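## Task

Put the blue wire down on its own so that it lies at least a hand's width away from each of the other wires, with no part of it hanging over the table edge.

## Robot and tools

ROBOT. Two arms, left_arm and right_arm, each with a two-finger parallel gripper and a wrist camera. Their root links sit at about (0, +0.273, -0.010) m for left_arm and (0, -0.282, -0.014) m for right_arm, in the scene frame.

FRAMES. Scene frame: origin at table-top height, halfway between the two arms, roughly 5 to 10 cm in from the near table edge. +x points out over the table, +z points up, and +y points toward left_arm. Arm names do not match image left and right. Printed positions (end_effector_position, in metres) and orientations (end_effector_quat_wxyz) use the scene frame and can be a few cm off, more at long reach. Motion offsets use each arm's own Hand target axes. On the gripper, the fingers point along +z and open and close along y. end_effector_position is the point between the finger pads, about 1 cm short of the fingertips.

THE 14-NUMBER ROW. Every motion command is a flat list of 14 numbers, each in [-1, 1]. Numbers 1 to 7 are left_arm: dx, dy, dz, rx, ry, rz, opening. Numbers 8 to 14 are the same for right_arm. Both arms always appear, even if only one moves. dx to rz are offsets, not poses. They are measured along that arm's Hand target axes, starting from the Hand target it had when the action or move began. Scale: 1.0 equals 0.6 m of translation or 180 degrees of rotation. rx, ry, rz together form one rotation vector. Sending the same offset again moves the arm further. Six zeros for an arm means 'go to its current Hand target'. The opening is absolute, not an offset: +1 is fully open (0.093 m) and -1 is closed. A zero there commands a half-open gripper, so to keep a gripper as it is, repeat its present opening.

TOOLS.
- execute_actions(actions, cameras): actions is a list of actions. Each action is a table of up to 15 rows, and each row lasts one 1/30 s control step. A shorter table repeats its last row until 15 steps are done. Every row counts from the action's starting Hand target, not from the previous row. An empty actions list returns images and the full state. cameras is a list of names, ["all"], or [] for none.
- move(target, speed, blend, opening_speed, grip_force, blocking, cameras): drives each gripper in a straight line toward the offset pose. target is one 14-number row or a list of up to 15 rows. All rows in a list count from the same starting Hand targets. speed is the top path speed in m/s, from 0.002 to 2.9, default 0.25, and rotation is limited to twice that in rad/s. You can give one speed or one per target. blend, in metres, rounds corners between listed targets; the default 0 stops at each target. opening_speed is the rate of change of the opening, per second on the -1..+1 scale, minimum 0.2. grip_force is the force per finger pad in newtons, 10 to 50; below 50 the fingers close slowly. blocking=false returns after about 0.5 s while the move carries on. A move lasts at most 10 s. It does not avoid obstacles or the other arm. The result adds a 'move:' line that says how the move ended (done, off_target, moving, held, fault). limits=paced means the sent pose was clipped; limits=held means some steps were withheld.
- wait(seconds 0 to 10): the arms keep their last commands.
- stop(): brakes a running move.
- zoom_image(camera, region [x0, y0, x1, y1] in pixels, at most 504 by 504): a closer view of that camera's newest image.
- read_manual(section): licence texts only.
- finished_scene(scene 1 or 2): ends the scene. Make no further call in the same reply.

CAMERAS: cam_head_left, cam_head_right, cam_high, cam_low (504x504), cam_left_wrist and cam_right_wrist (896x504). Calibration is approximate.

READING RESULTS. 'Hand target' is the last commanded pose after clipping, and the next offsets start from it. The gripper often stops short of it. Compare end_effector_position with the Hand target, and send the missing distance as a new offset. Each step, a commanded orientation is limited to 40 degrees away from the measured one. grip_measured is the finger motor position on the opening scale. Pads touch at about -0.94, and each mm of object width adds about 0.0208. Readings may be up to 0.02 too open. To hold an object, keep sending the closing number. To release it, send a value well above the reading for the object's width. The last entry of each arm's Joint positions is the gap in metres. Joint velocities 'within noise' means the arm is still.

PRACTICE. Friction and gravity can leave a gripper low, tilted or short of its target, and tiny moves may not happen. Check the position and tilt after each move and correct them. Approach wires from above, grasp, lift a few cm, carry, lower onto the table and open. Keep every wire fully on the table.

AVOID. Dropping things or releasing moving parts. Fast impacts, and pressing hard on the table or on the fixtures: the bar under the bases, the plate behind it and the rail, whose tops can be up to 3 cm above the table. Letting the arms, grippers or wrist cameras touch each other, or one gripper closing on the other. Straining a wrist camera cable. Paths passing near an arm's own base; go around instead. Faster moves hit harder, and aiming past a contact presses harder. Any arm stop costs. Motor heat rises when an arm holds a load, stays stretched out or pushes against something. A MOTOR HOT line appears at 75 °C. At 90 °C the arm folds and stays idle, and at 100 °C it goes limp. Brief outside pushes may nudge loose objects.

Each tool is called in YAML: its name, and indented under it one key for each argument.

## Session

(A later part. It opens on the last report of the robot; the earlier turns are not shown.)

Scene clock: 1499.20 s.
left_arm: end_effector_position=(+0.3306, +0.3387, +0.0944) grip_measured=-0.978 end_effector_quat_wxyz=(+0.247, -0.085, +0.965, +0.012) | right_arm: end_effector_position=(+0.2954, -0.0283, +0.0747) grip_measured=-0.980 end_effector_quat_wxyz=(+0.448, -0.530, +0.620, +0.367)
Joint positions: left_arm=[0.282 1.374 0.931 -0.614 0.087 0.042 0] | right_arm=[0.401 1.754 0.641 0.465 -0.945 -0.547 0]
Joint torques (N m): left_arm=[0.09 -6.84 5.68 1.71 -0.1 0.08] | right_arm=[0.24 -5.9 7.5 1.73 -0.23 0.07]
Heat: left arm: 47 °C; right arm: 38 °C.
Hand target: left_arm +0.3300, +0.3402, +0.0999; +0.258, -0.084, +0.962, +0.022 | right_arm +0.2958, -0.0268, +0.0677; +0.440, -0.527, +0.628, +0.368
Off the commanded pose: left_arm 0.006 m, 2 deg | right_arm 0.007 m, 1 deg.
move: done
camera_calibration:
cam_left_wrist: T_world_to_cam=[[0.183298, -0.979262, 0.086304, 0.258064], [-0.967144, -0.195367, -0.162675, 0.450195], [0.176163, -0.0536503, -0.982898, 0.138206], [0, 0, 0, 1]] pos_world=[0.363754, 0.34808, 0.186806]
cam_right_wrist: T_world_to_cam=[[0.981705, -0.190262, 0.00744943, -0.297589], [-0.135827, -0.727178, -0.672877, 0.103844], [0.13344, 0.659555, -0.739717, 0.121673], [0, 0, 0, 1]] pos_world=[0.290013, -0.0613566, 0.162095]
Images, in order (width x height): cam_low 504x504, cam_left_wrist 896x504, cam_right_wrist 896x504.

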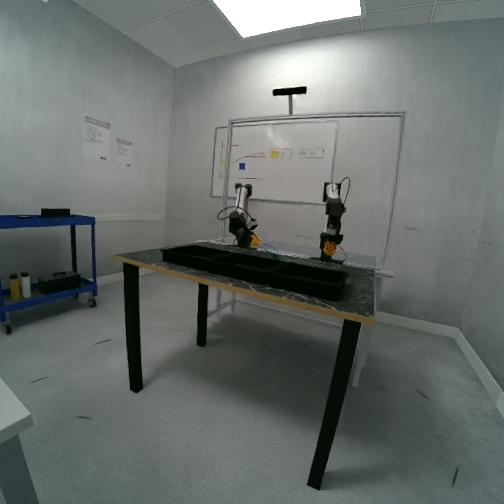

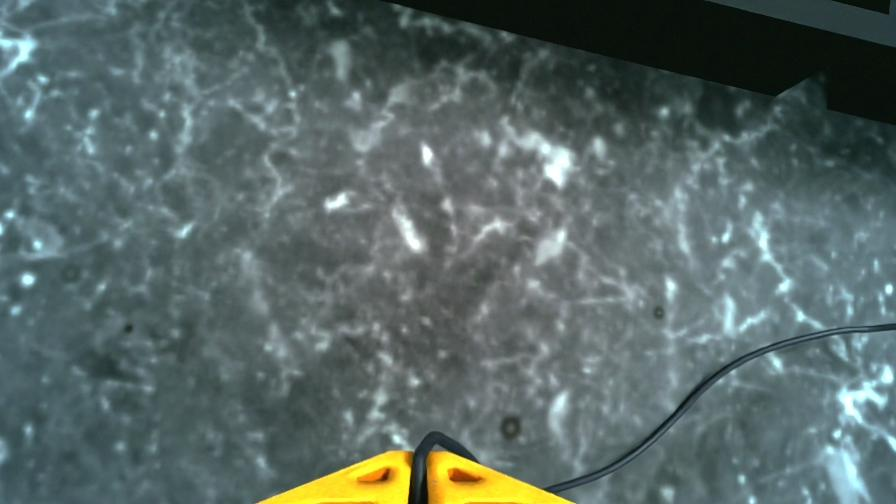

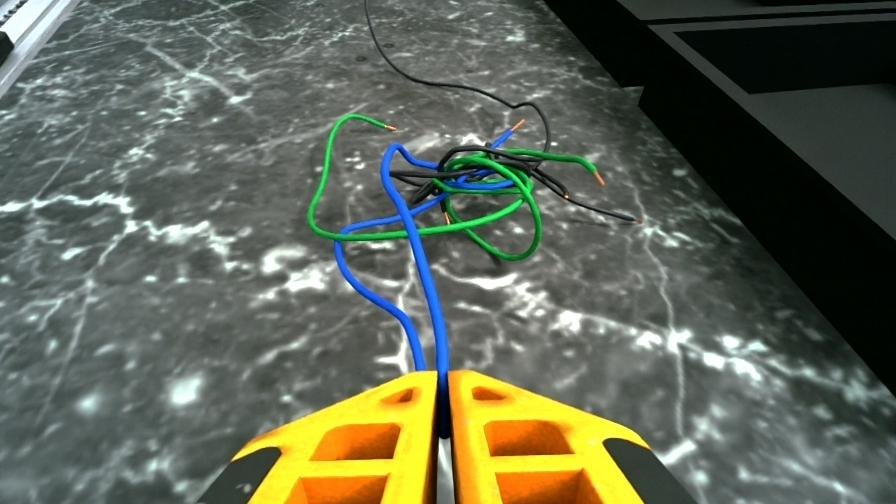

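zoom_image:
  camera: "cam_right_wrist"
  region: [300, 80, 660, 380]

zoom_image:
  camera: "cam_right_wrist"
  region: [370, 100, 570, 270]

Scaled by 1.400.

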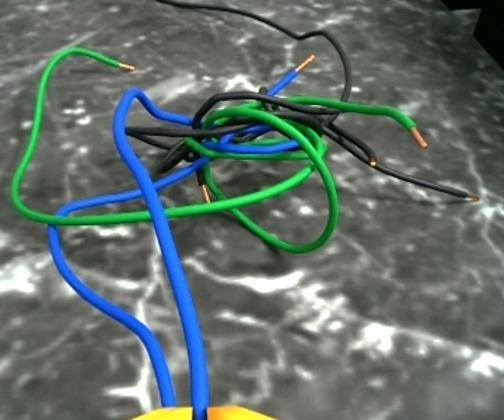

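Scaled by 2.520.

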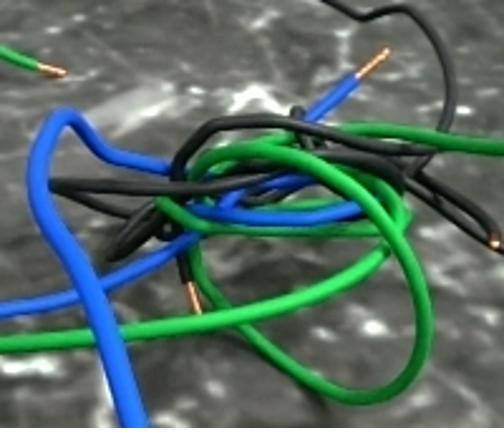

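move:
  target:
    - [0.0542, 0, 0.0938, 0, 0, 0, -1.0, 0, 0, 0, 0, 0, 0, -1.0]
    - [0.0542, 0, 0.0938, 0, 0, 0, -0.3, 0, 0, 0, 0, 0, 0, -1.0]
    - [0.0542, 0, -0.12, 0, 0, 0, -0.3, 0, 0, 0, 0, 0, 0, -1.0]
  speed: 0.12
  opening_speed: 0.8
  cameras: ["cam_left_wrist", "cam_right_wrist"]

Scene clock: 1564.73 s.
left_arm: end_effector_position=(+0.2671, +0.3285, +0.1375) grip_measured=-0.302 end_effector_quat_wxyz=(+0.251, -0.090, +0.964, +0.021) | right_arm: end_effector_position=(+0.2954, -0.0283, +0.0747) grip_measured=-0.980 end_effector_quat_wxyz=(+0.448, -0.530, +0.620, +0.367)
Joint positions: left_arm=[0.306 1.084 0.905 -0.867 0.082 0.058 0.031] | right_arm=[0.401 1.754 0.641 0.465 -0.945 -0.547 0]
Joint torques (N m): left_arm=[1.07 -3.59 8.17 1.39 0.13 0.24] | right_arm=[0.24 -5.91 7.49 1.73 -0.23 0.07]
Motor temperatures (°C): left_arm=[23 40 37 42 22 21 23] | right_arm=[25 36 31 36 22 21 23]
Heat: left arm: 42 °C; right arm: 36 °C.
Hand target: left_arm +0.2667, +0.3292, +0.1460; +0.258, -0.084, +0.962, +0.022 | right_arm +0.2958, -0.0268, +0.0677; +0.440, -0.527, +0.628, +0.368
Off the commanded pose: left_arm 0.009 m, 1 deg | right_arm 0.007 m, 1 deg.
move: done
camera_calibration:
cam_left_wrist: T_world_to_cam=[[0.195143, -0.978063, 0.0728808, 0.25431], [-0.963164, -0.205128, -0.173888, 0.397484], [0.185024, -0.0362631, -0.982065, 0.183022], [0, 0, 0, 1]] pos_world=[0.299353, 0.336903, 0.230323]
cam_right_wrist: T_world_to_cam=[[0.981705, -0.190262, 0.00744943, -0.297589], [-0.135827, -0.727178, -0.672877, 0.103844], [0.13344, 0.659555, -0.739717, 0.121673], [0, 0, 0, 1]] pos_world=[0.290013, -0.0613566, 0.162095]
Images, in order (width x height): cam_left_wrist 896x504, cam_right_wrist 896x504.

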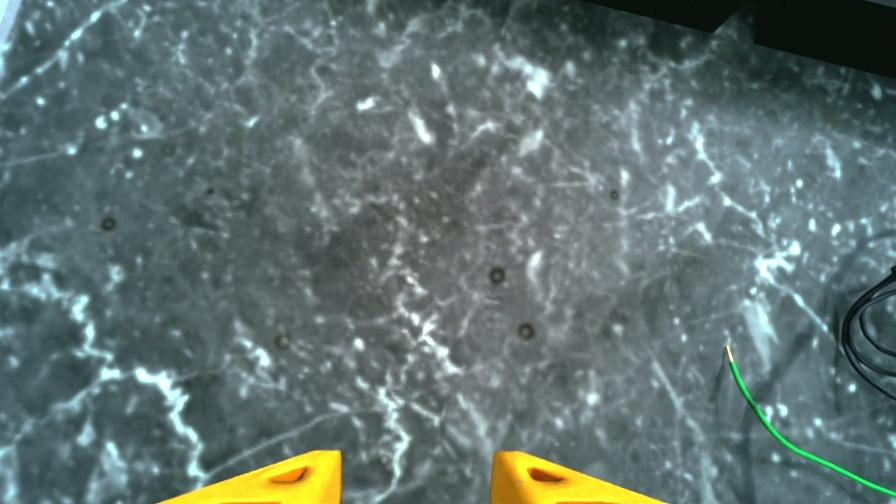

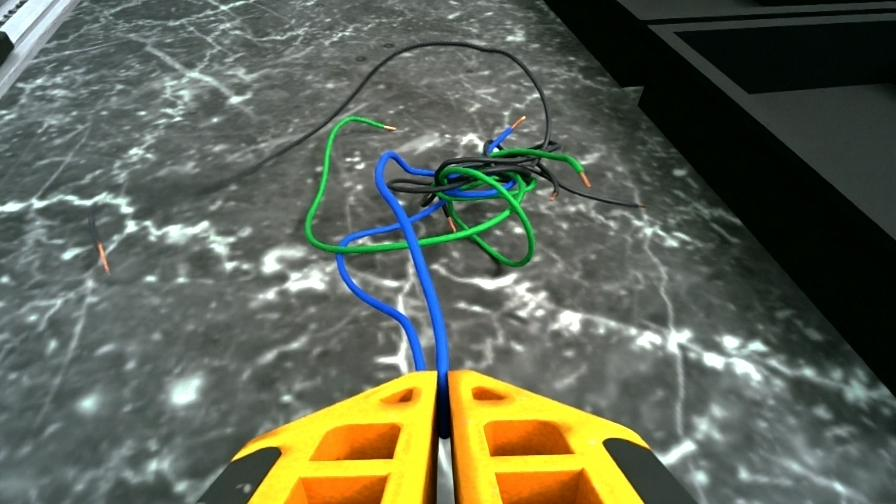

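move:
  target: [0.0502, -0.4498, 0.0215, -0.1020, 0.1451, -0.3794, -0.1, 0, 0, 0, 0, 0, 0, -1.0]
  speed: 0.15
  cameras: ["cam_left_wrist", "cam_right_wrist"]

Scene clock: 1596.83 s.
left_arm: end_effector_position=(+0.2959, +0.0622, +0.1221) grip_measured=-0.102 end_effector_quat_wxyz=(+0.009, -0.637, +0.771, -0.010) | right_arm: end_effector_position=(+0.2954, -0.0283, +0.0747) grip_measured=-0.980 end_effector_quat_wxyz=(+0.448, -0.530, +0.620, +0.367)
Joint positions: left_arm=[-0.585 1.843 1.687 -1.351 -0.001 -1.997 0.04] | right_arm=[0.401 1.754 0.641 0.465 -0.945 -0.547 0]
Joint velocities: left_arm=[within noise] | right_arm=[0.002 -0.046 0.007 0.007 -0.007 -0.066 0]
Joint torques (N m): left_arm=[0.1 -6.34 7.45 0.22 0.09 -0.13] | right_arm=[0.25 -5.9 7.49 1.73 -0.23 0.07]
Heat: left arm: 40 °C; right arm: 36 °C.
Hand target: left_arm +0.2942, +0.0600, +0.1198; +0.000, -0.643, +0.766, +0.000 | right_arm +0.2958, -0.0268, +0.0677; +0.440, -0.527, +0.628, +0.368
Off the commanded pose: left_arm 0.004 m, 2 deg | right_arm 0.007 m, 1 deg.
move: done
camera_calibration:
cam_left_wrist: T_world_to_cam=[[0.986201, -0.144965, 0.0799484, -0.297362], [-0.163353, -0.930524, 0.327782, 0.115098], [0.0268768, -0.336319, -0.941364, 0.213354], [0, 0, 0, 1]] pos_world=[0.306326, 0.13575, 0.18689]
cam_right_wrist: T_world_to_cam=[[0.981705, -0.190262, 0.00744943, -0.297589], [-0.135827, -0.727178, -0.672877, 0.103844], [0.13344, 0.659555, -0.739717, 0.121673], [0, 0, 0, 1]] pos_world=[0.290013, -0.0613566, 0.162095]
Images, in order (width x height): cam_left_wrist 896x504, cam_right_wrist 896x504.

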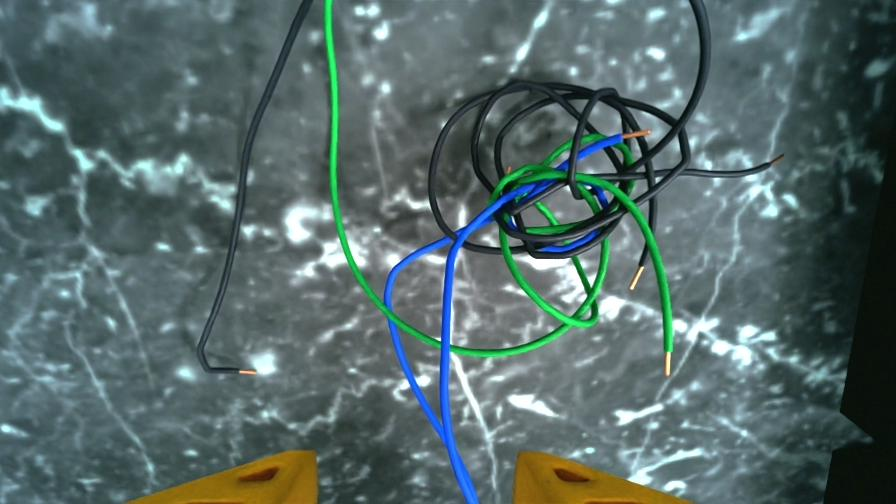

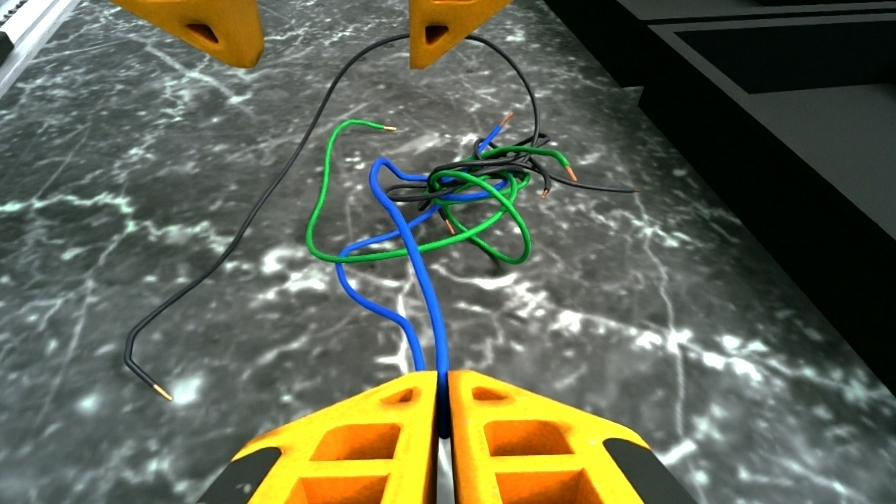

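zoom_image:
  camera: "cam_left_wrist"
  region: [420, 70, 700, 350]

zoom_image:
  camera: "cam_left_wrist"
  region: [480, 120, 640, 280]

Scaled by 1.800.

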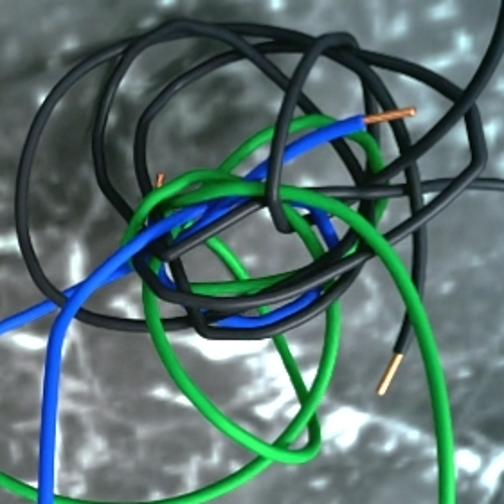

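Scaled by 3.150.

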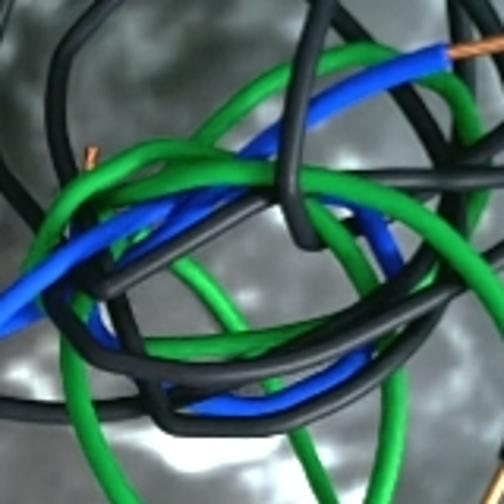

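move:
  target: [0.053, -0.0162, 0.1667, 0, 0, 0, -0.1, 0, 0, 0, 0, 0, 0, -1.0]
  speed: 0.08
  cameras: ["cam_left_wrist", "cam_right_wrist"]

Scene clock: 1647.73 s.
left_arm: end_effector_position=(+0.3024, +0.0271, +0.0303) grip_measured=-0.102 end_effector_quat_wxyz=(+0.007, -0.637, +0.771, -0.012) | right_arm: end_effector_position=(+0.2954, -0.0283, +0.0747) grip_measured=-0.980 end_effector_quat_wxyz=(+0.448, -0.530, +0.620, +0.367)
Joint positions: left_arm=[-0.651 1.984 1.517 -1.037 -0.001 -2.066 0.04] | right_arm=[0.401 1.754 0.641 0.465 -0.945 -0.547 0]
Joint torques (N m): left_arm=[0.02 -7.36 4.89 0.51 0.05 -0.14] | right_arm=[0.25 -5.9 7.49 1.73 -0.22 0.07]
Motor temperatures (°C): left_arm=[23 41 41 36 22 21 22] | right_arm=[25 35 31 37 22 21 23]
Heat: left arm: 41 °C; right arm: 37 °C.
Hand target: left_arm +0.2981, +0.0271, +0.0198; +0.000, -0.643, +0.766, +0.000 | right_arm +0.2958, -0.0268, +0.0677; +0.440, -0.527, +0.628, +0.368
Off the commanded pose: left_arm 0.011 m, 2 deg | right_arm 0.007 m, 1 deg.
move: off_target (left_arm)
camera_calibration:
cam_left_wrist: T_world_to_cam=[[0.986469, -0.143058, 0.08009, -0.301742], [-0.161752, -0.928954, 0.332989, 0.112808], [0.0267633, -0.341438, -0.939523, 0.115148], [0, 0, 0, 1]] pos_world=[0.312824, 0.100943, 0.094787]
cam_right_wrist: T_world_to_cam=[[0.981705, -0.190262, 0.00744943, -0.297589], [-0.135827, -0.727178, -0.672877, 0.103844], [0.13344, 0.659555, -0.739717, 0.121673], [0, 0, 0, 1]] pos_world=[0.290013, -0.0613566, 0.162095]
Images, in order (width x height): cam_left_wrist 896x504, cam_right_wrist 896x504.

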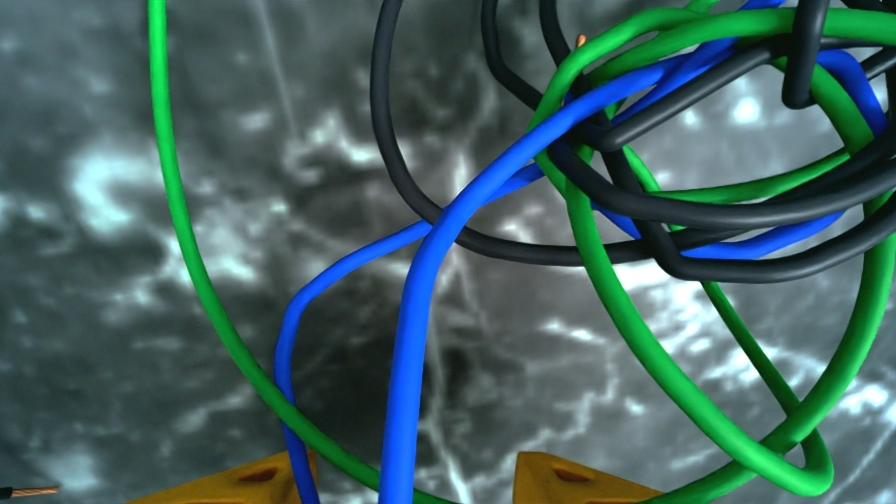

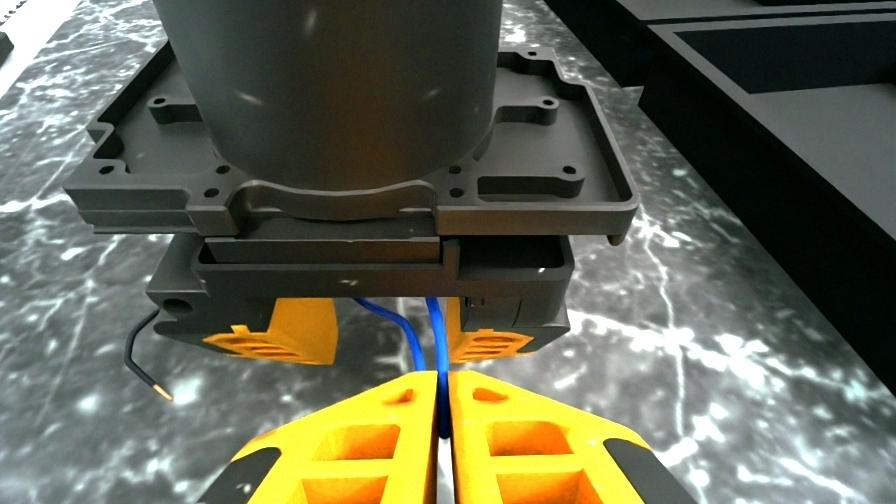

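move:
  target:
    - [0.0, 0.006, 0.022, 0, 0, 0, -0.1, 0, 0, 0, 0, 0, 0, -1.0]
    - [0.0, 0.006, 0.022, 0, 0, 0, -0.8, 0, 0, 0, 0, 0, 0, -1.0]
  speed: 0.06
  opening_speed: 0.5
  cameras: ["cam_left_wrist", "cam_right_wrist"]

Scene clock: 1676.30 s.
left_arm: end_effector_position=(+0.2993, +0.0280, +0.0196) grip_measured=-0.102 end_effector_quat_wxyz=(+0.007, -0.638, +0.770, -0.012) | right_arm: end_effector_position=(+0.2954, -0.0283, +0.0731) grip_measured=-0.980 end_effector_quat_wxyz=(+0.446, -0.529, +0.622, +0.367)
Joint positions: left_arm=[-0.655 1.984 1.473 -0.991 -0.001 -2.07 0.04] | right_arm=[0.401 1.758 0.641 0.465 -0.944 -0.547 0]
Joint torques (N m): left_arm=[0.36 -8.99 5.61 0.46 -0.03 0.06] | right_arm=[0.23 -6.27 7.5 1.73 -0.24 0.07]
Heat: left arm: 43 °C; right arm: 37 °C.
Hand target: left_arm +0.2993, +0.0280, +0.0196; +0.007, -0.638, +0.770, -0.012 (not the last commanded pose) | right_arm +0.2958, -0.0268, +0.0678; +0.440, -0.527, +0.628, +0.368
Tool commands: left_gripper/opening=-0.1 right_gripper/opening=-1.0
Off the commanded pose: left_arm 0.014 m, 2 deg | right_arm 0.006 m, 1 deg.
move: held (left_arm; a check stopped the path); path passed 1 of 2 targets; target 2's new opening was not sent; limits=held
pose unreachable (left arm): on one or more control steps of this call, first in action 0 (counted from 0), this arm could not follow its commanded pose, so it was not sent that pose on those steps. It may still have moved: this result reports where it is.
cause: moving toward the commanded pose would bring a part of the arm too close to another arm (this arm's wrist (the part past joint 4) and the right arm's wrist camera, where that arm would come to rest).
pose unreachable (right arm): on one or more control steps of this call, first in action 0 (counted from 0), this arm could not follow its commanded pose, so it was not sent that pose on those steps. It may still have moved: this result reports where it is.
cause: moving toward the commanded pose would bring a part of the arm too close to another arm (this arm's wrist camera and the left arm's wrist (the part past joint 4), along the way the arms are being sent, or toward where that arm still pushes).
camera_calibration:
cam_left_wrist: T_world_to_cam=[[0.986571, -0.141899, 0.0808847, -0.297786], [-0.160957, -0.928795, 0.333815, 0.116517], [0.0277573, -0.342351, -0.939162, 0.105088], [0, 0, 0, 1]] pos_world=[0.309624, 0.101942, 0.0838861]
cam_right_wrist: T_world_to_cam=[[0.981545, -0.191187, 0.00414172, -0.29734], [-0.139054, -0.728433, -0.670857, 0.103489], [0.131276, 0.657901, -0.741575, 0.121278], [0, 0, 0, 1]] pos_world=[0.290322, -0.0612516, 0.160595]
Images, in order (width x height): cam_left_wrist 896x504, cam_right_wrist 896x504.

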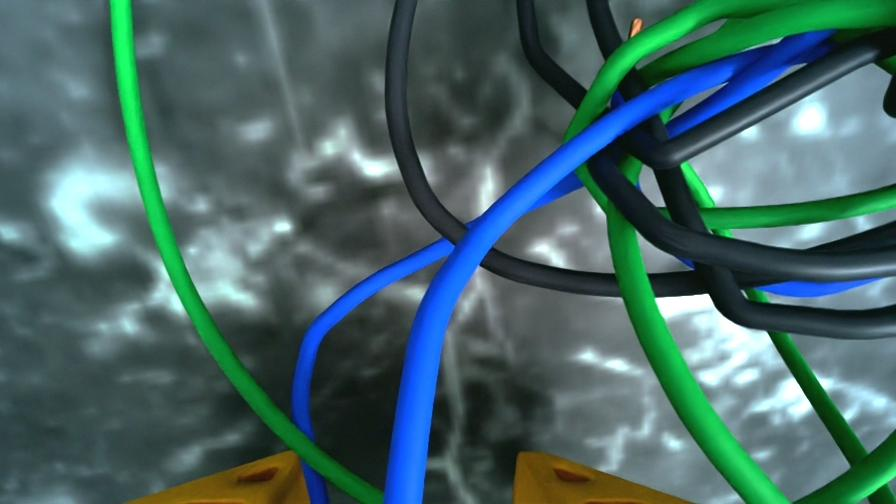

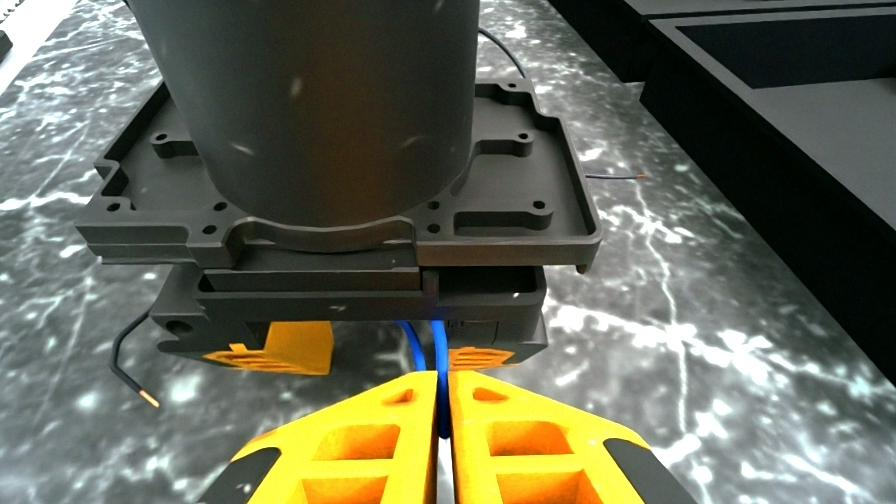

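move:
  target: [0, 0, 0, 0, 0, 0, -0.8, 0, 0, -0.04, 0, 0, 0, -1.0]
  speed: 0.03
  opening_speed: 1.0
  cameras: ["cam_left_wrist", "cam_right_wrist"]

Scene clock: 1691.50 s.
left_arm: end_effector_position=(+0.3010, +0.0266, +0.0196) grip_measured=-0.798 end_effector_quat_wxyz=(+0.008, -0.638, +0.770, -0.017) | right_arm: end_effector_position=(+0.2905, -0.0461, +0.0665) grip_measured=-0.980 end_effector_quat_wxyz=(+0.426, -0.521, +0.637, +0.376)
Joint positions: left_arm=[-0.655 1.984 1.473 -0.982 -0.001 -2.07 0.007] | right_arm=[0.348 1.738 0.633 0.354 -0.986 -0.598 0]
Joint torques (N m): left_arm=[0.36 -9.02 5.64 0.37 -0.03 0.07] | right_arm=[-0.9 -10.33 6.8 1.57 -0.39 -0.17]
Heat: left arm: 45 °C; right arm: 37 °C.
Hand target: left_arm +0.2992, +0.0280, +0.0196; +0.007, -0.638, +0.770, -0.012 | right_arm +0.2919, -0.0490, +0.0759; +0.439, -0.527, +0.628, +0.368
Off the commanded pose: left_arm 0.002 m, 1 deg | right_arm 0.010 m, 2 deg.
move: done
camera_calibration:
cam_left_wrist: T_world_to_cam=[[0.985986, -0.141466, 0.0884306, -0.299588], [-0.163293, -0.92693, 0.337841, 0.11608], [0.034176, -0.347546, -0.93704, 0.102775], [0, 0, 0, 1]] pos_world=[0.310832, 0.100936, 0.0835807]
cam_right_wrist: T_world_to_cam=[[0.979978, -0.193634, -0.0463455, -0.292259], [-0.176515, -0.737244, -0.652161, 0.0946593], [0.0921129, 0.647285, -0.756662, 0.140605], [0, 0, 0, 1]] pos_world=[0.290165, -0.0778157, 0.154578]
Images, in order (width x height): cam_left_wrist 896x504, cam_right_wrist 896x504.

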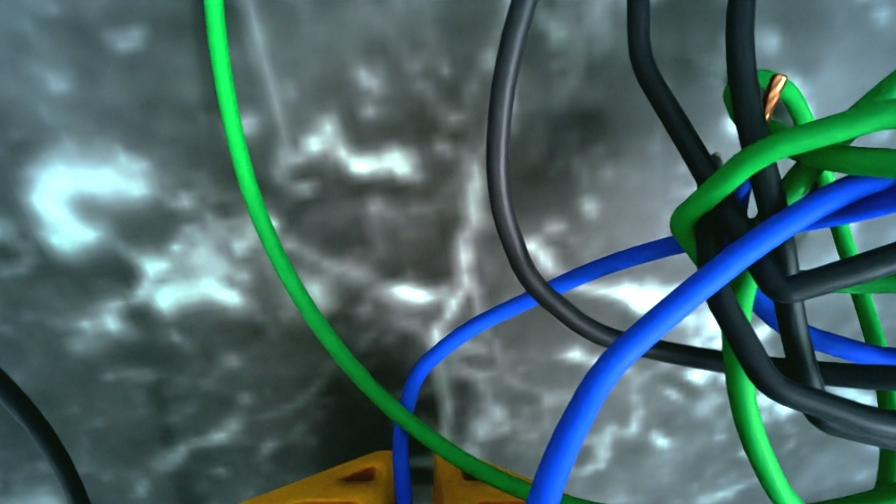

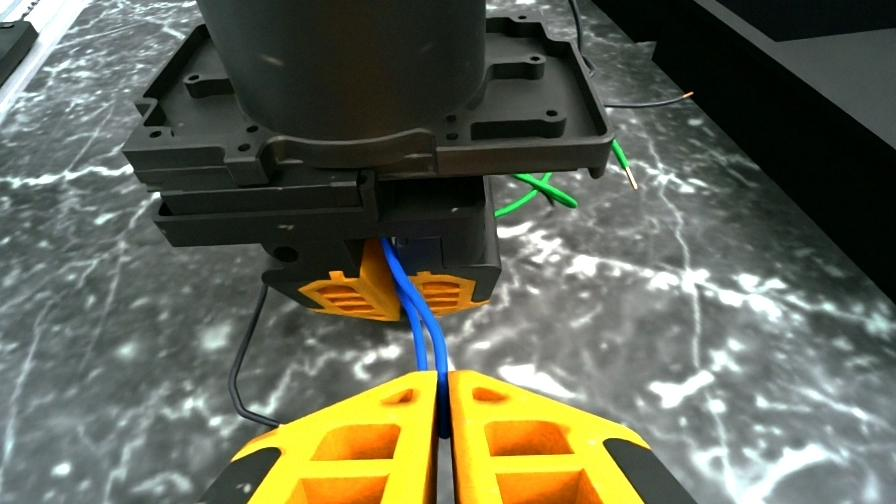

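move:
  target: [0, 0, 0, 0, 0, 0, -0.8, 0.065, -0.0125, -0.1542, 0.0418, 0, 0.0152, -1.0]
  speed: 0.05
  cameras: ["cam_left_wrist", "cam_right_wrist", "cam_high"]

Scene clock: 1715.60 s.
left_arm: end_effector_position=(+0.3013, +0.0044, +0.0207) grip_measured=-0.798 end_effector_quat_wxyz=(-0.017, -0.629, +0.776, -0.052) | right_arm: end_effector_position=(+0.2752, -0.1393, +0.0650) grip_measured=-0.980 end_effector_quat_wxyz=(+0.450, -0.480, +0.661, +0.360)
Joint positions: left_arm=[-0.672 1.984 1.473 -0.922 0.059 -2.07 0.007] | right_arm=[0.016 1.598 0.541 0.014 -1.14 -0.931 0]
Joint torques (N m): left_arm=[1.91 -9.18 5.81 -0.18 -0.56 0.07] | right_arm=[-2.44 -8.76 7.28 1.11 -0.35 -0.18]
Motor temperatures (°C): left_arm=[23 47 37 34 22 21 22] | right_arm=[25 38 30 36 22 21 23]
Heat: left arm: 47 °C; right arm: 38 °C.
Hand target: left_arm +0.2992, +0.0279, +0.0196; +0.007, -0.638, +0.770, -0.012 | right_arm +0.2818, -0.1490, +0.0710; +0.464, -0.482, +0.663, +0.337
Off the commanded pose: left_arm 0.024 m, 5 deg | right_arm 0.013 m, 3 deg.
move: off_target (left_arm, right_arm)
camera_calibration:
cam_left_wrist: T_world_to_cam=[[0.982072, -0.154355, 0.108212, -0.302318], [-0.185673, -0.891235, 0.413795, 0.10013], [0.0325711, -0.426468, -0.903916, 0.0963004], [0, 0, 0, 1]] pos_world=[0.312353, 0.0836438, 0.0783287]
cam_right_wrist: T_world_to_cam=[[0.952609, -0.299048, -0.0557418, -0.301903], [-0.258572, -0.699492, -0.666222, 0.0510476], [0.160241, 0.649062, -0.743668, 0.181897], [0, 0, 0, 1]] pos_world=[0.271647, -0.172638, 0.152451]
Images, in order (width x height): cam_high 504x504, cam_left_wrist 896x504, cam_right_wrist 896x504.

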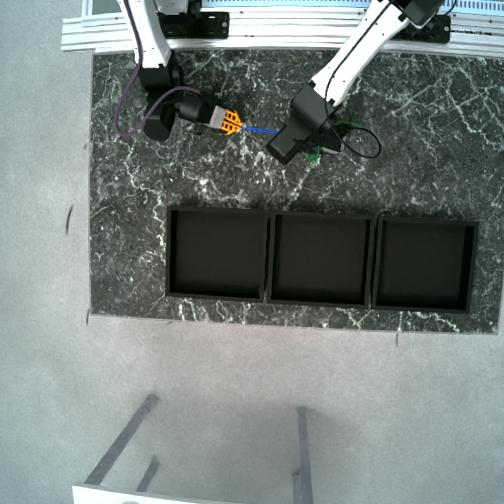

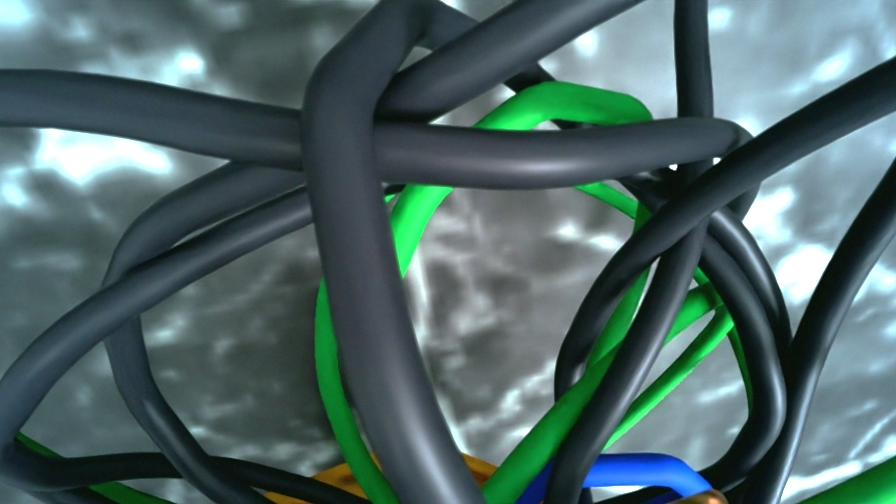

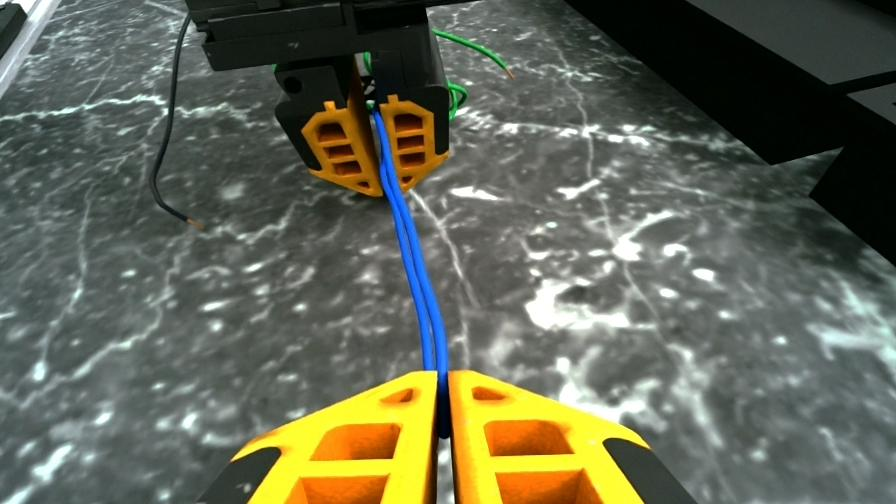

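move:
  target: [0, 0, 0, 0, 0, 0, -0.8, 0.045, 0.0, -0.12, 0.0418, 0, 0.0152, -1.0]
  speed: 0.05
  cameras: ["cam_left_wrist", "cam_right_wrist"]

Scene clock: 1728.07 s.
left_arm: end_effector_position=(+0.2947, -0.0371, +0.0302) grip_measured=-0.798 end_effector_quat_wxyz=(-0.070, -0.605, +0.786, -0.107) | right_arm: end_effector_position=(+0.2410, -0.2019, +0.0659) grip_measured=-0.980 end_effector_quat_wxyz=(+0.472, -0.424, +0.688, +0.351)
Joint positions: left_arm=[-0.709 1.984 1.489 -0.846 0.18 -2.07 0.007] | right_arm=[-0.295 1.531 0.523 -0.479 -1.228 -1.377 0]
Joint torques (N m): left_arm=[4.93 -9.84 4.74 -0.86 -1.55 0.12] | right_arm=[-4.04 -6.72 10.28 0.55 -0.21 -0.2]
Heat: left arm: 48 °C; right arm: 38 °C.
Hand target: left_arm +0.2993, +0.0280, +0.0196; +0.007, -0.638, +0.770, -0.012 | right_arm +0.2581, -0.2221, +0.0704; +0.487, -0.434, +0.695, +0.303
Off the commanded pose: left_arm 0.066 m, 15 deg | right_arm 0.027 m, 6 deg.
move: off_target (left_arm, right_arm)
camera_calibration:
cam_left_wrist: T_world_to_cam=[[0.973931, -0.189888, 0.124098, -0.302598], [-0.226814, -0.806551, 0.545922, 0.0693585], [-0.00357288, -0.559838, -0.828595, 0.0907245], [0, 0, 0, 1]] pos_world=[0.310765, 0.0492725, 0.0748612]
cam_right_wrist: T_world_to_cam=[[0.90647, -0.411356, -0.0953799, -0.296924], [-0.359662, -0.63377, -0.68482, 0.0377978], [0.221256, 0.655074, -0.722443, 0.213747], [0, 0, 0, 1]] pos_world=[0.235454, -0.238206, 0.151984]
Images, in order (width x height): cam_left_wrist 896x504, cam_right_wrist 896x504.

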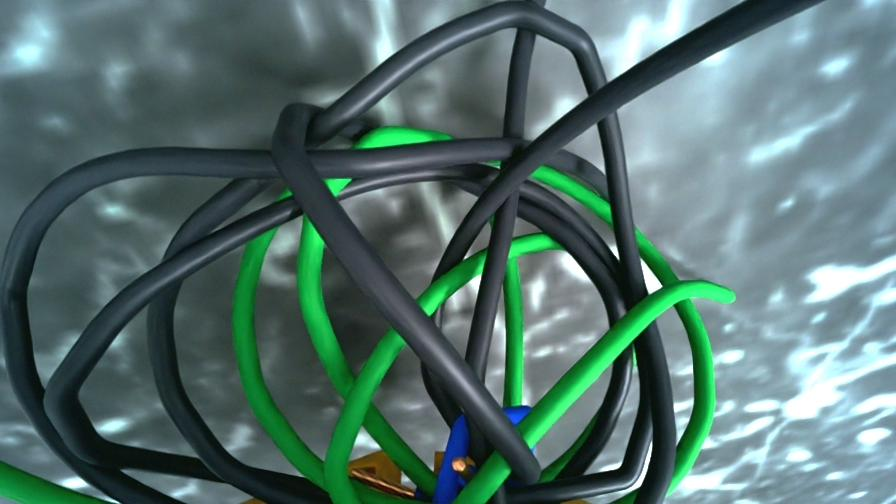

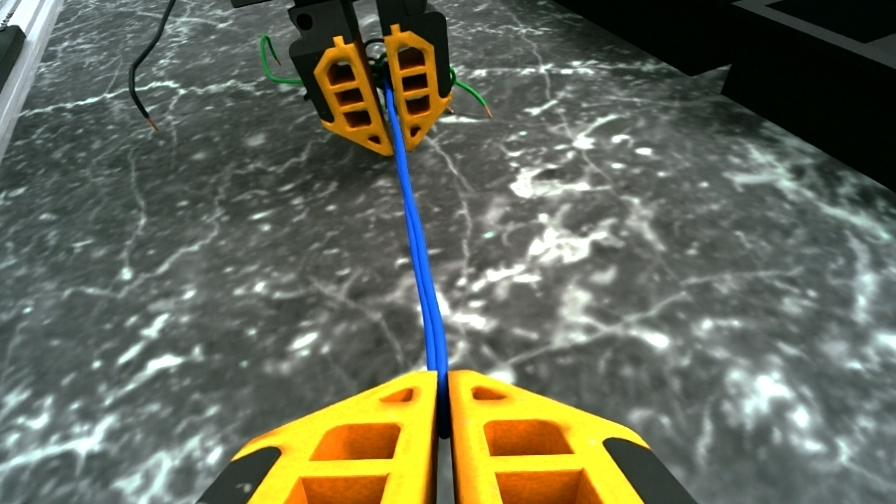

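zoom_image:
  camera: "cam_left_wrist"
  region: [300, 380, 600, 504]

zoom_image:
  camera: "cam_right_wrist"
  region: [250, 0, 510, 170]

Scaled by 1.680.

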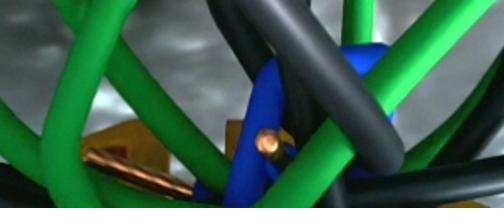

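Scaled by 1.938.

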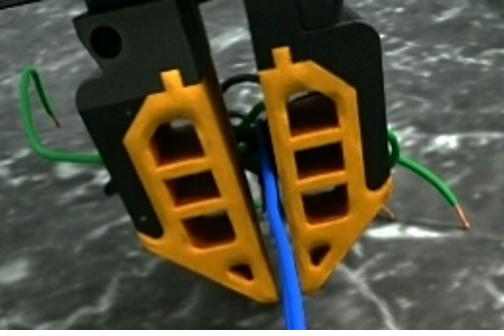

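move:
  target: [0, 0, 0, 0, 0, 0, -0.8, 0.03, 0.0, -0.085, 0.03, 0, 0.011, -1.0]
  speed: 0.04
  cameras: ["cam_left_wrist", "cam_right_wrist"]

Scene clock: 1748.47 s.
left_arm: end_effector_position=(+0.2806, -0.0730, +0.0405) grip_measured=-0.798 end_effector_quat_wxyz=(-0.127, -0.575, +0.794, -0.149) | right_arm: end_effector_position=(+0.2159, -0.2411, +0.0743) grip_measured=-0.980 end_effector_quat_wxyz=(+0.488, -0.381, +0.709, +0.337)
Joint positions: left_arm=[-0.745 1.984 1.497 -0.781 0.304 -2.07 0.007] | right_arm=[-0.548 1.564 0.576 -0.939 -1.216 -1.823 0]
Joint torques (N m): left_arm=[7.83 -11.18 3.51 -1.37 -2.42 0.17] | right_arm=[-5.33 -4.21 11.04 0.18 -0.16 -0.17]
Heat: left arm: 51 °C; right arm: 37 °C.
Hand target: left_arm +0.2992, +0.0280, +0.0195; +0.007, -0.638, +0.770, -0.012 | right_arm +0.2343, -0.2707, +0.0709; +0.501, -0.399, +0.716, +0.279
Off the commanded pose: left_arm 0.105 m, 23 deg | right_arm 0.035 m, 7 deg.
move: off_target (left_arm, right_arm)
camera_calibration:
cam_left_wrist: T_world_to_cam=[[0.964331, -0.234819, 0.122171, -0.29756], [-0.255809, -0.708133, 0.65811, 0.0424069], [-0.0680238, -0.665888, -0.742944, 0.0859876], [0, 0, 0, 1]] pos_world=[0.303644, 0.0174152, 0.0723286]
cam_right_wrist: T_world_to_cam=[[0.858638, -0.498761, -0.118234, -0.298603], [-0.432056, -0.580116, -0.690502, 0.0386926], [0.275806, 0.643975, -0.713602, 0.235897], [0, 0, 0, 1]] pos_world=[0.208047, -0.278397, 0.159749]
Images, in order (width x height): cam_left_wrist 896x504, cam_right_wrist 896x504.

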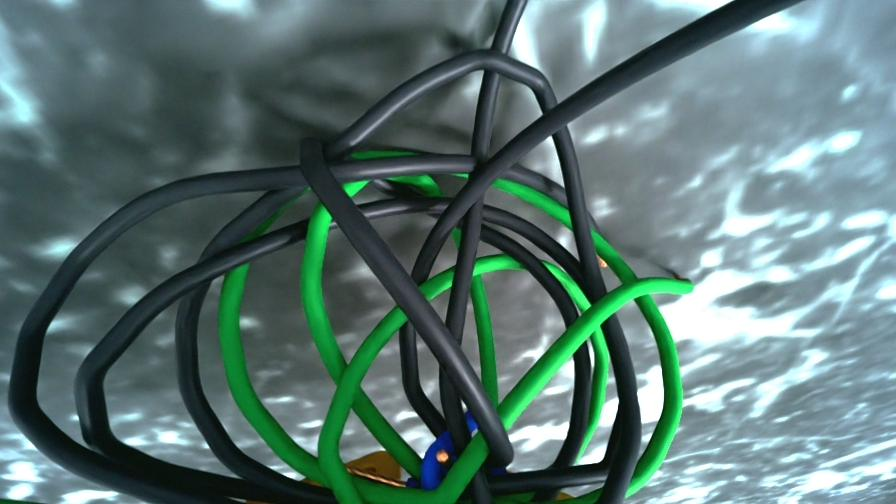

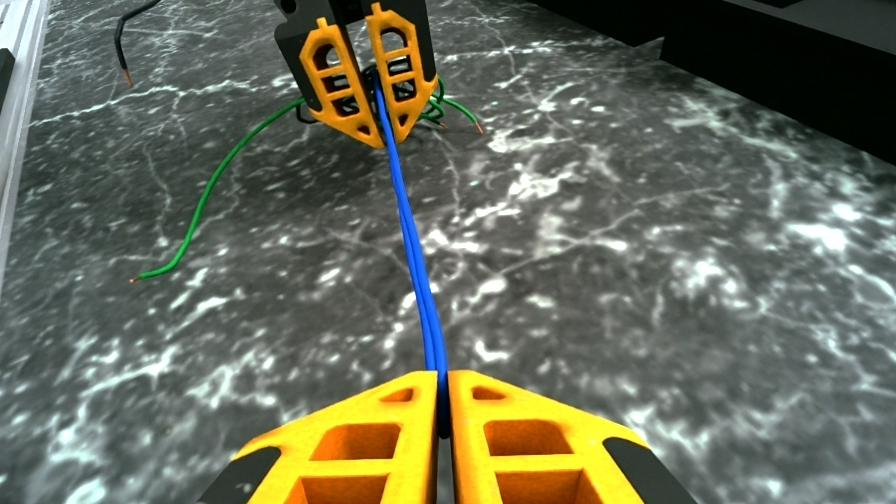

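move:
  target: [0, 0, 0, 0, 0, 0, -0.8, -0.05, 0.0, 0.18, -0.05, 0, -0.018, -1.0]
  speed: 0.1
  cameras: ["cam_left_wrist", "cam_right_wrist"]

Scene clock: 1767.70 s.
left_arm: end_effector_position=(+0.3052, +0.0004, +0.0269) grip_measured=-0.798 end_effector_quat_wxyz=(-0.016, -0.628, +0.775, -0.060) | right_arm: end_effector_position=(+0.2874, -0.1726, +0.0673) grip_measured=-0.980 end_effector_quat_wxyz=(+0.473, -0.456, +0.675, +0.336)
Joint positions: left_arm=[-0.672 1.984 1.497 -0.931 0.061 -2.07 0.007] | right_arm=[-0.108 1.602 0.563 -0.053 -1.162 -1.014 0]
Joint torques (N m): left_arm=[1.92 -9.14 4.18 -0.08 -0.57 0.08] | right_arm=[-0.38 -5.05 6.58 1.51 -0.27 0.06]
Motor temperatures (°C): left_arm=[25 54 35 34 30 21 22] | right_arm=[27 35 33 32 22 21 23]
Heat: left arm: 54 °C; right arm: 35 °C.
Hand target: left_arm +0.2992, +0.0280, +0.0195; +0.007, -0.638, +0.770, -0.012 | right_arm +0.2932, -0.1757, +0.0621; +0.476, -0.457, +0.680, +0.320
Off the commanded pose: left_arm 0.029 m, 6 deg | right_arm 0.008 m, 2 deg.
move: off_target (left_arm)
camera_calibration:
cam_left_wrist: T_world_to_cam=[[0.980736, -0.153735, 0.12051, -0.307325], [-0.190788, -0.886261, 0.422067, 0.0960837], [0.0419172, -0.436929, -0.898519, 0.0970908], [0, 0, 0, 1]] pos_world=[0.315666, 0.0803304, 0.0837199]
cam_right_wrist: T_world_to_cam=[[0.925258, -0.377804, -0.034096, -0.330568], [-0.300101, -0.674045, -0.674984, 0.0493376], [0.232029, 0.634766, -0.737044, 0.179674], [0, 0, 0, 1]] pos_world=[0.278977, -0.205685, 0.154459]
Images, in order (width x height): cam_left_wrist 896x504, cam_right_wrist 896x504.

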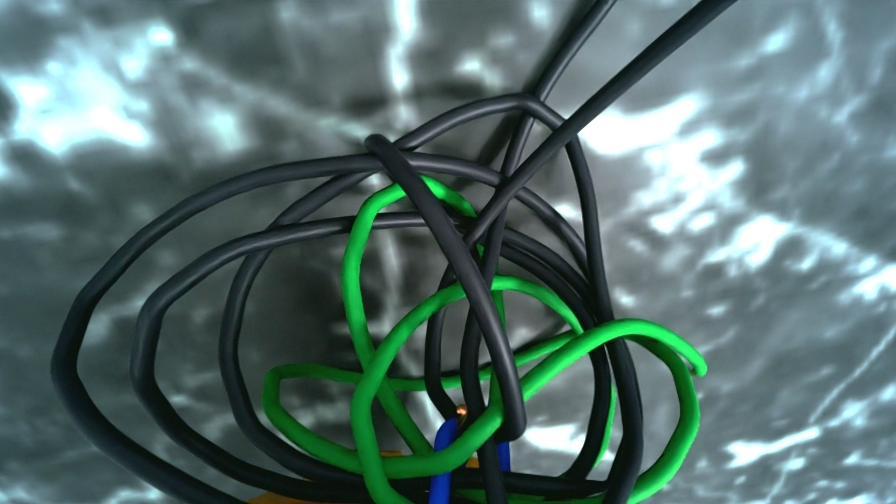

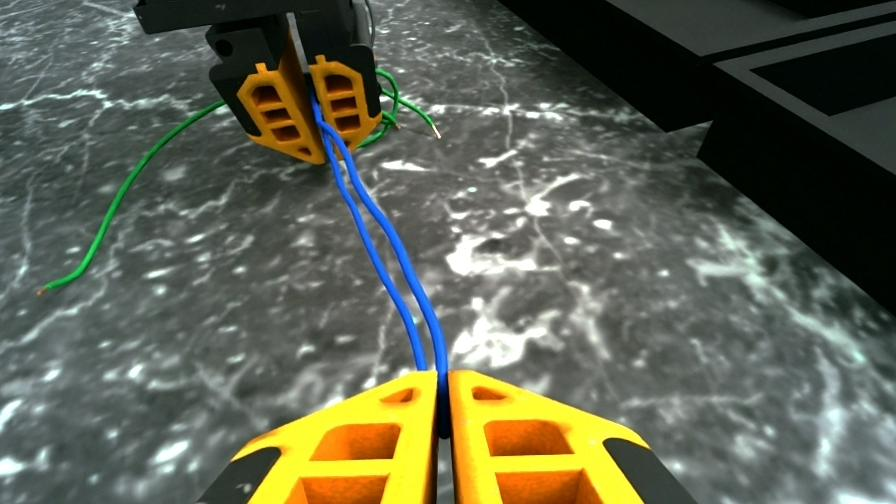

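zoom_image:
  camera: "cam_left_wrist"
  region: [330, 330, 630, 504]

Scaled by 1.680.

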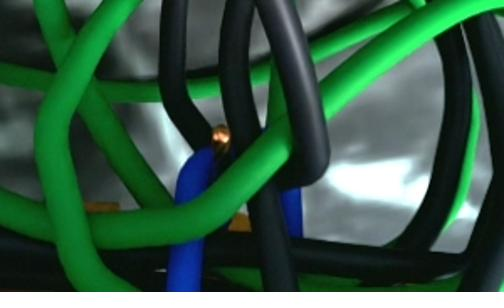

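move:
  target:
    - [0, 0, 0, 0, 0, 0, -0.1, 0, 0, 0, 0, 0, 0, -1.0]
    - [0, 0, -0.2, 0, 0, 0, -0.1, 0, 0, 0, 0, 0, 0, -1.0]
  speed: 0.12
  opening_speed: 1.0
  cameras: ["cam_left_wrist", "cam_right_wrist"]

Scene clock: 1797.27 s.
left_arm: end_effector_position=(+0.2954, +0.0238, +0.1223) grip_measured=-0.102 end_effector_quat_wxyz=(-0.004, -0.636, +0.772, +0.000) | right_arm: end_effector_position=(+0.2916, -0.1746, +0.0661) grip_measured=-0.980 end_effector_quat_wxyz=(+0.476, -0.459, +0.677, +0.323)
Joint positions: left_arm=[-0.661 1.965 1.858 -1.424 0.015 -2.07 0.04] | right_arm=[-0.108 1.602 0.563 -0.03 -1.141 -1.01 0]
Joint torques (N m): left_arm=[0.85 -11.67 7.01 0.12 -0.19 0.05] | right_arm=[-0.35 -5 6.39 1.39 -0.46 0.07]
Motor temperatures (°C): left_arm=[24 53 35 33 25 21 22] | right_arm=[26 34 32 34 22 21 23]
Heat: left arm: 53 °C; right arm: 34 °C.
Hand target: left_arm +0.2961, +0.0291, +0.1395; +0.007, -0.638, +0.770, -0.012 | right_arm +0.2932, -0.1757, +0.0621; +0.476, -0.457, +0.680, +0.320
Off the commanded pose: left_arm 0.018 m, 2 deg | right_arm 0.004 m, 1 deg.
move: off_target (left_arm)
camera_calibration:
cam_left_wrist: T_world_to_cam=[[0.987849, -0.14779, 0.0480835, -0.299037], [-0.155348, -0.929828, 0.333598, 0.0761128], [-0.00459316, -0.337014, -0.941488, 0.209999], [0, 0, 0, 1]] pos_world=[0.308192, 0.0973497, 0.186699]
cam_right_wrist: T_world_to_cam=[[0.921058, -0.389259, -0.0114042, -0.33748], [-0.297316, -0.683989, -0.666155, 0.0452995], [0.251506, 0.616958, -0.745726, 0.170923], [0, 0, 0, 1]] pos_world=[0.281319, -0.205835, 0.15379]
Images, in order (width x height): cam_left_wrist 896x504, cam_right_wrist 896x504.

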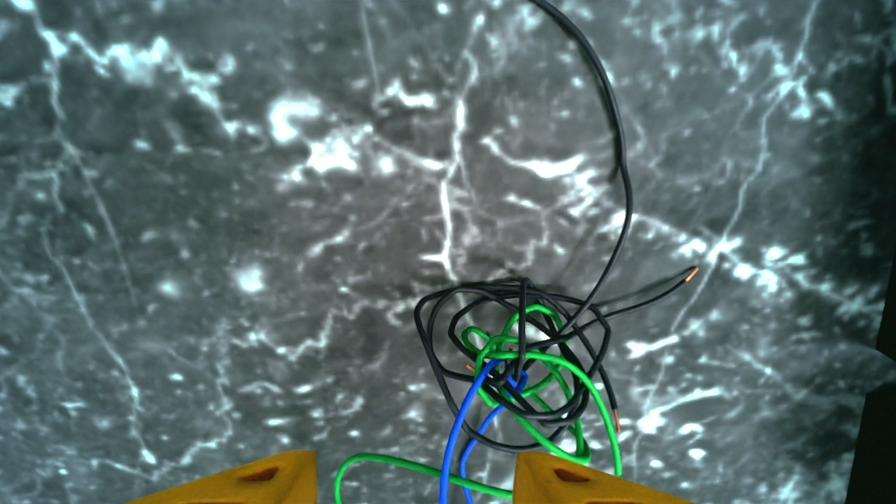

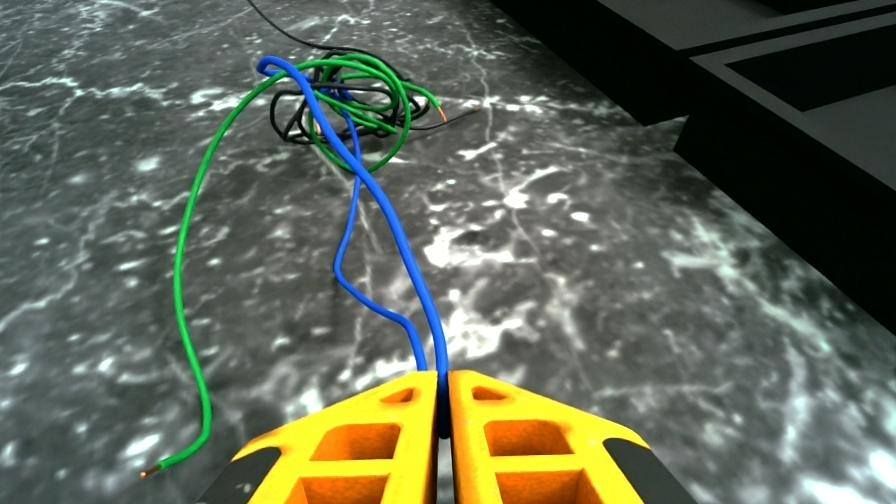

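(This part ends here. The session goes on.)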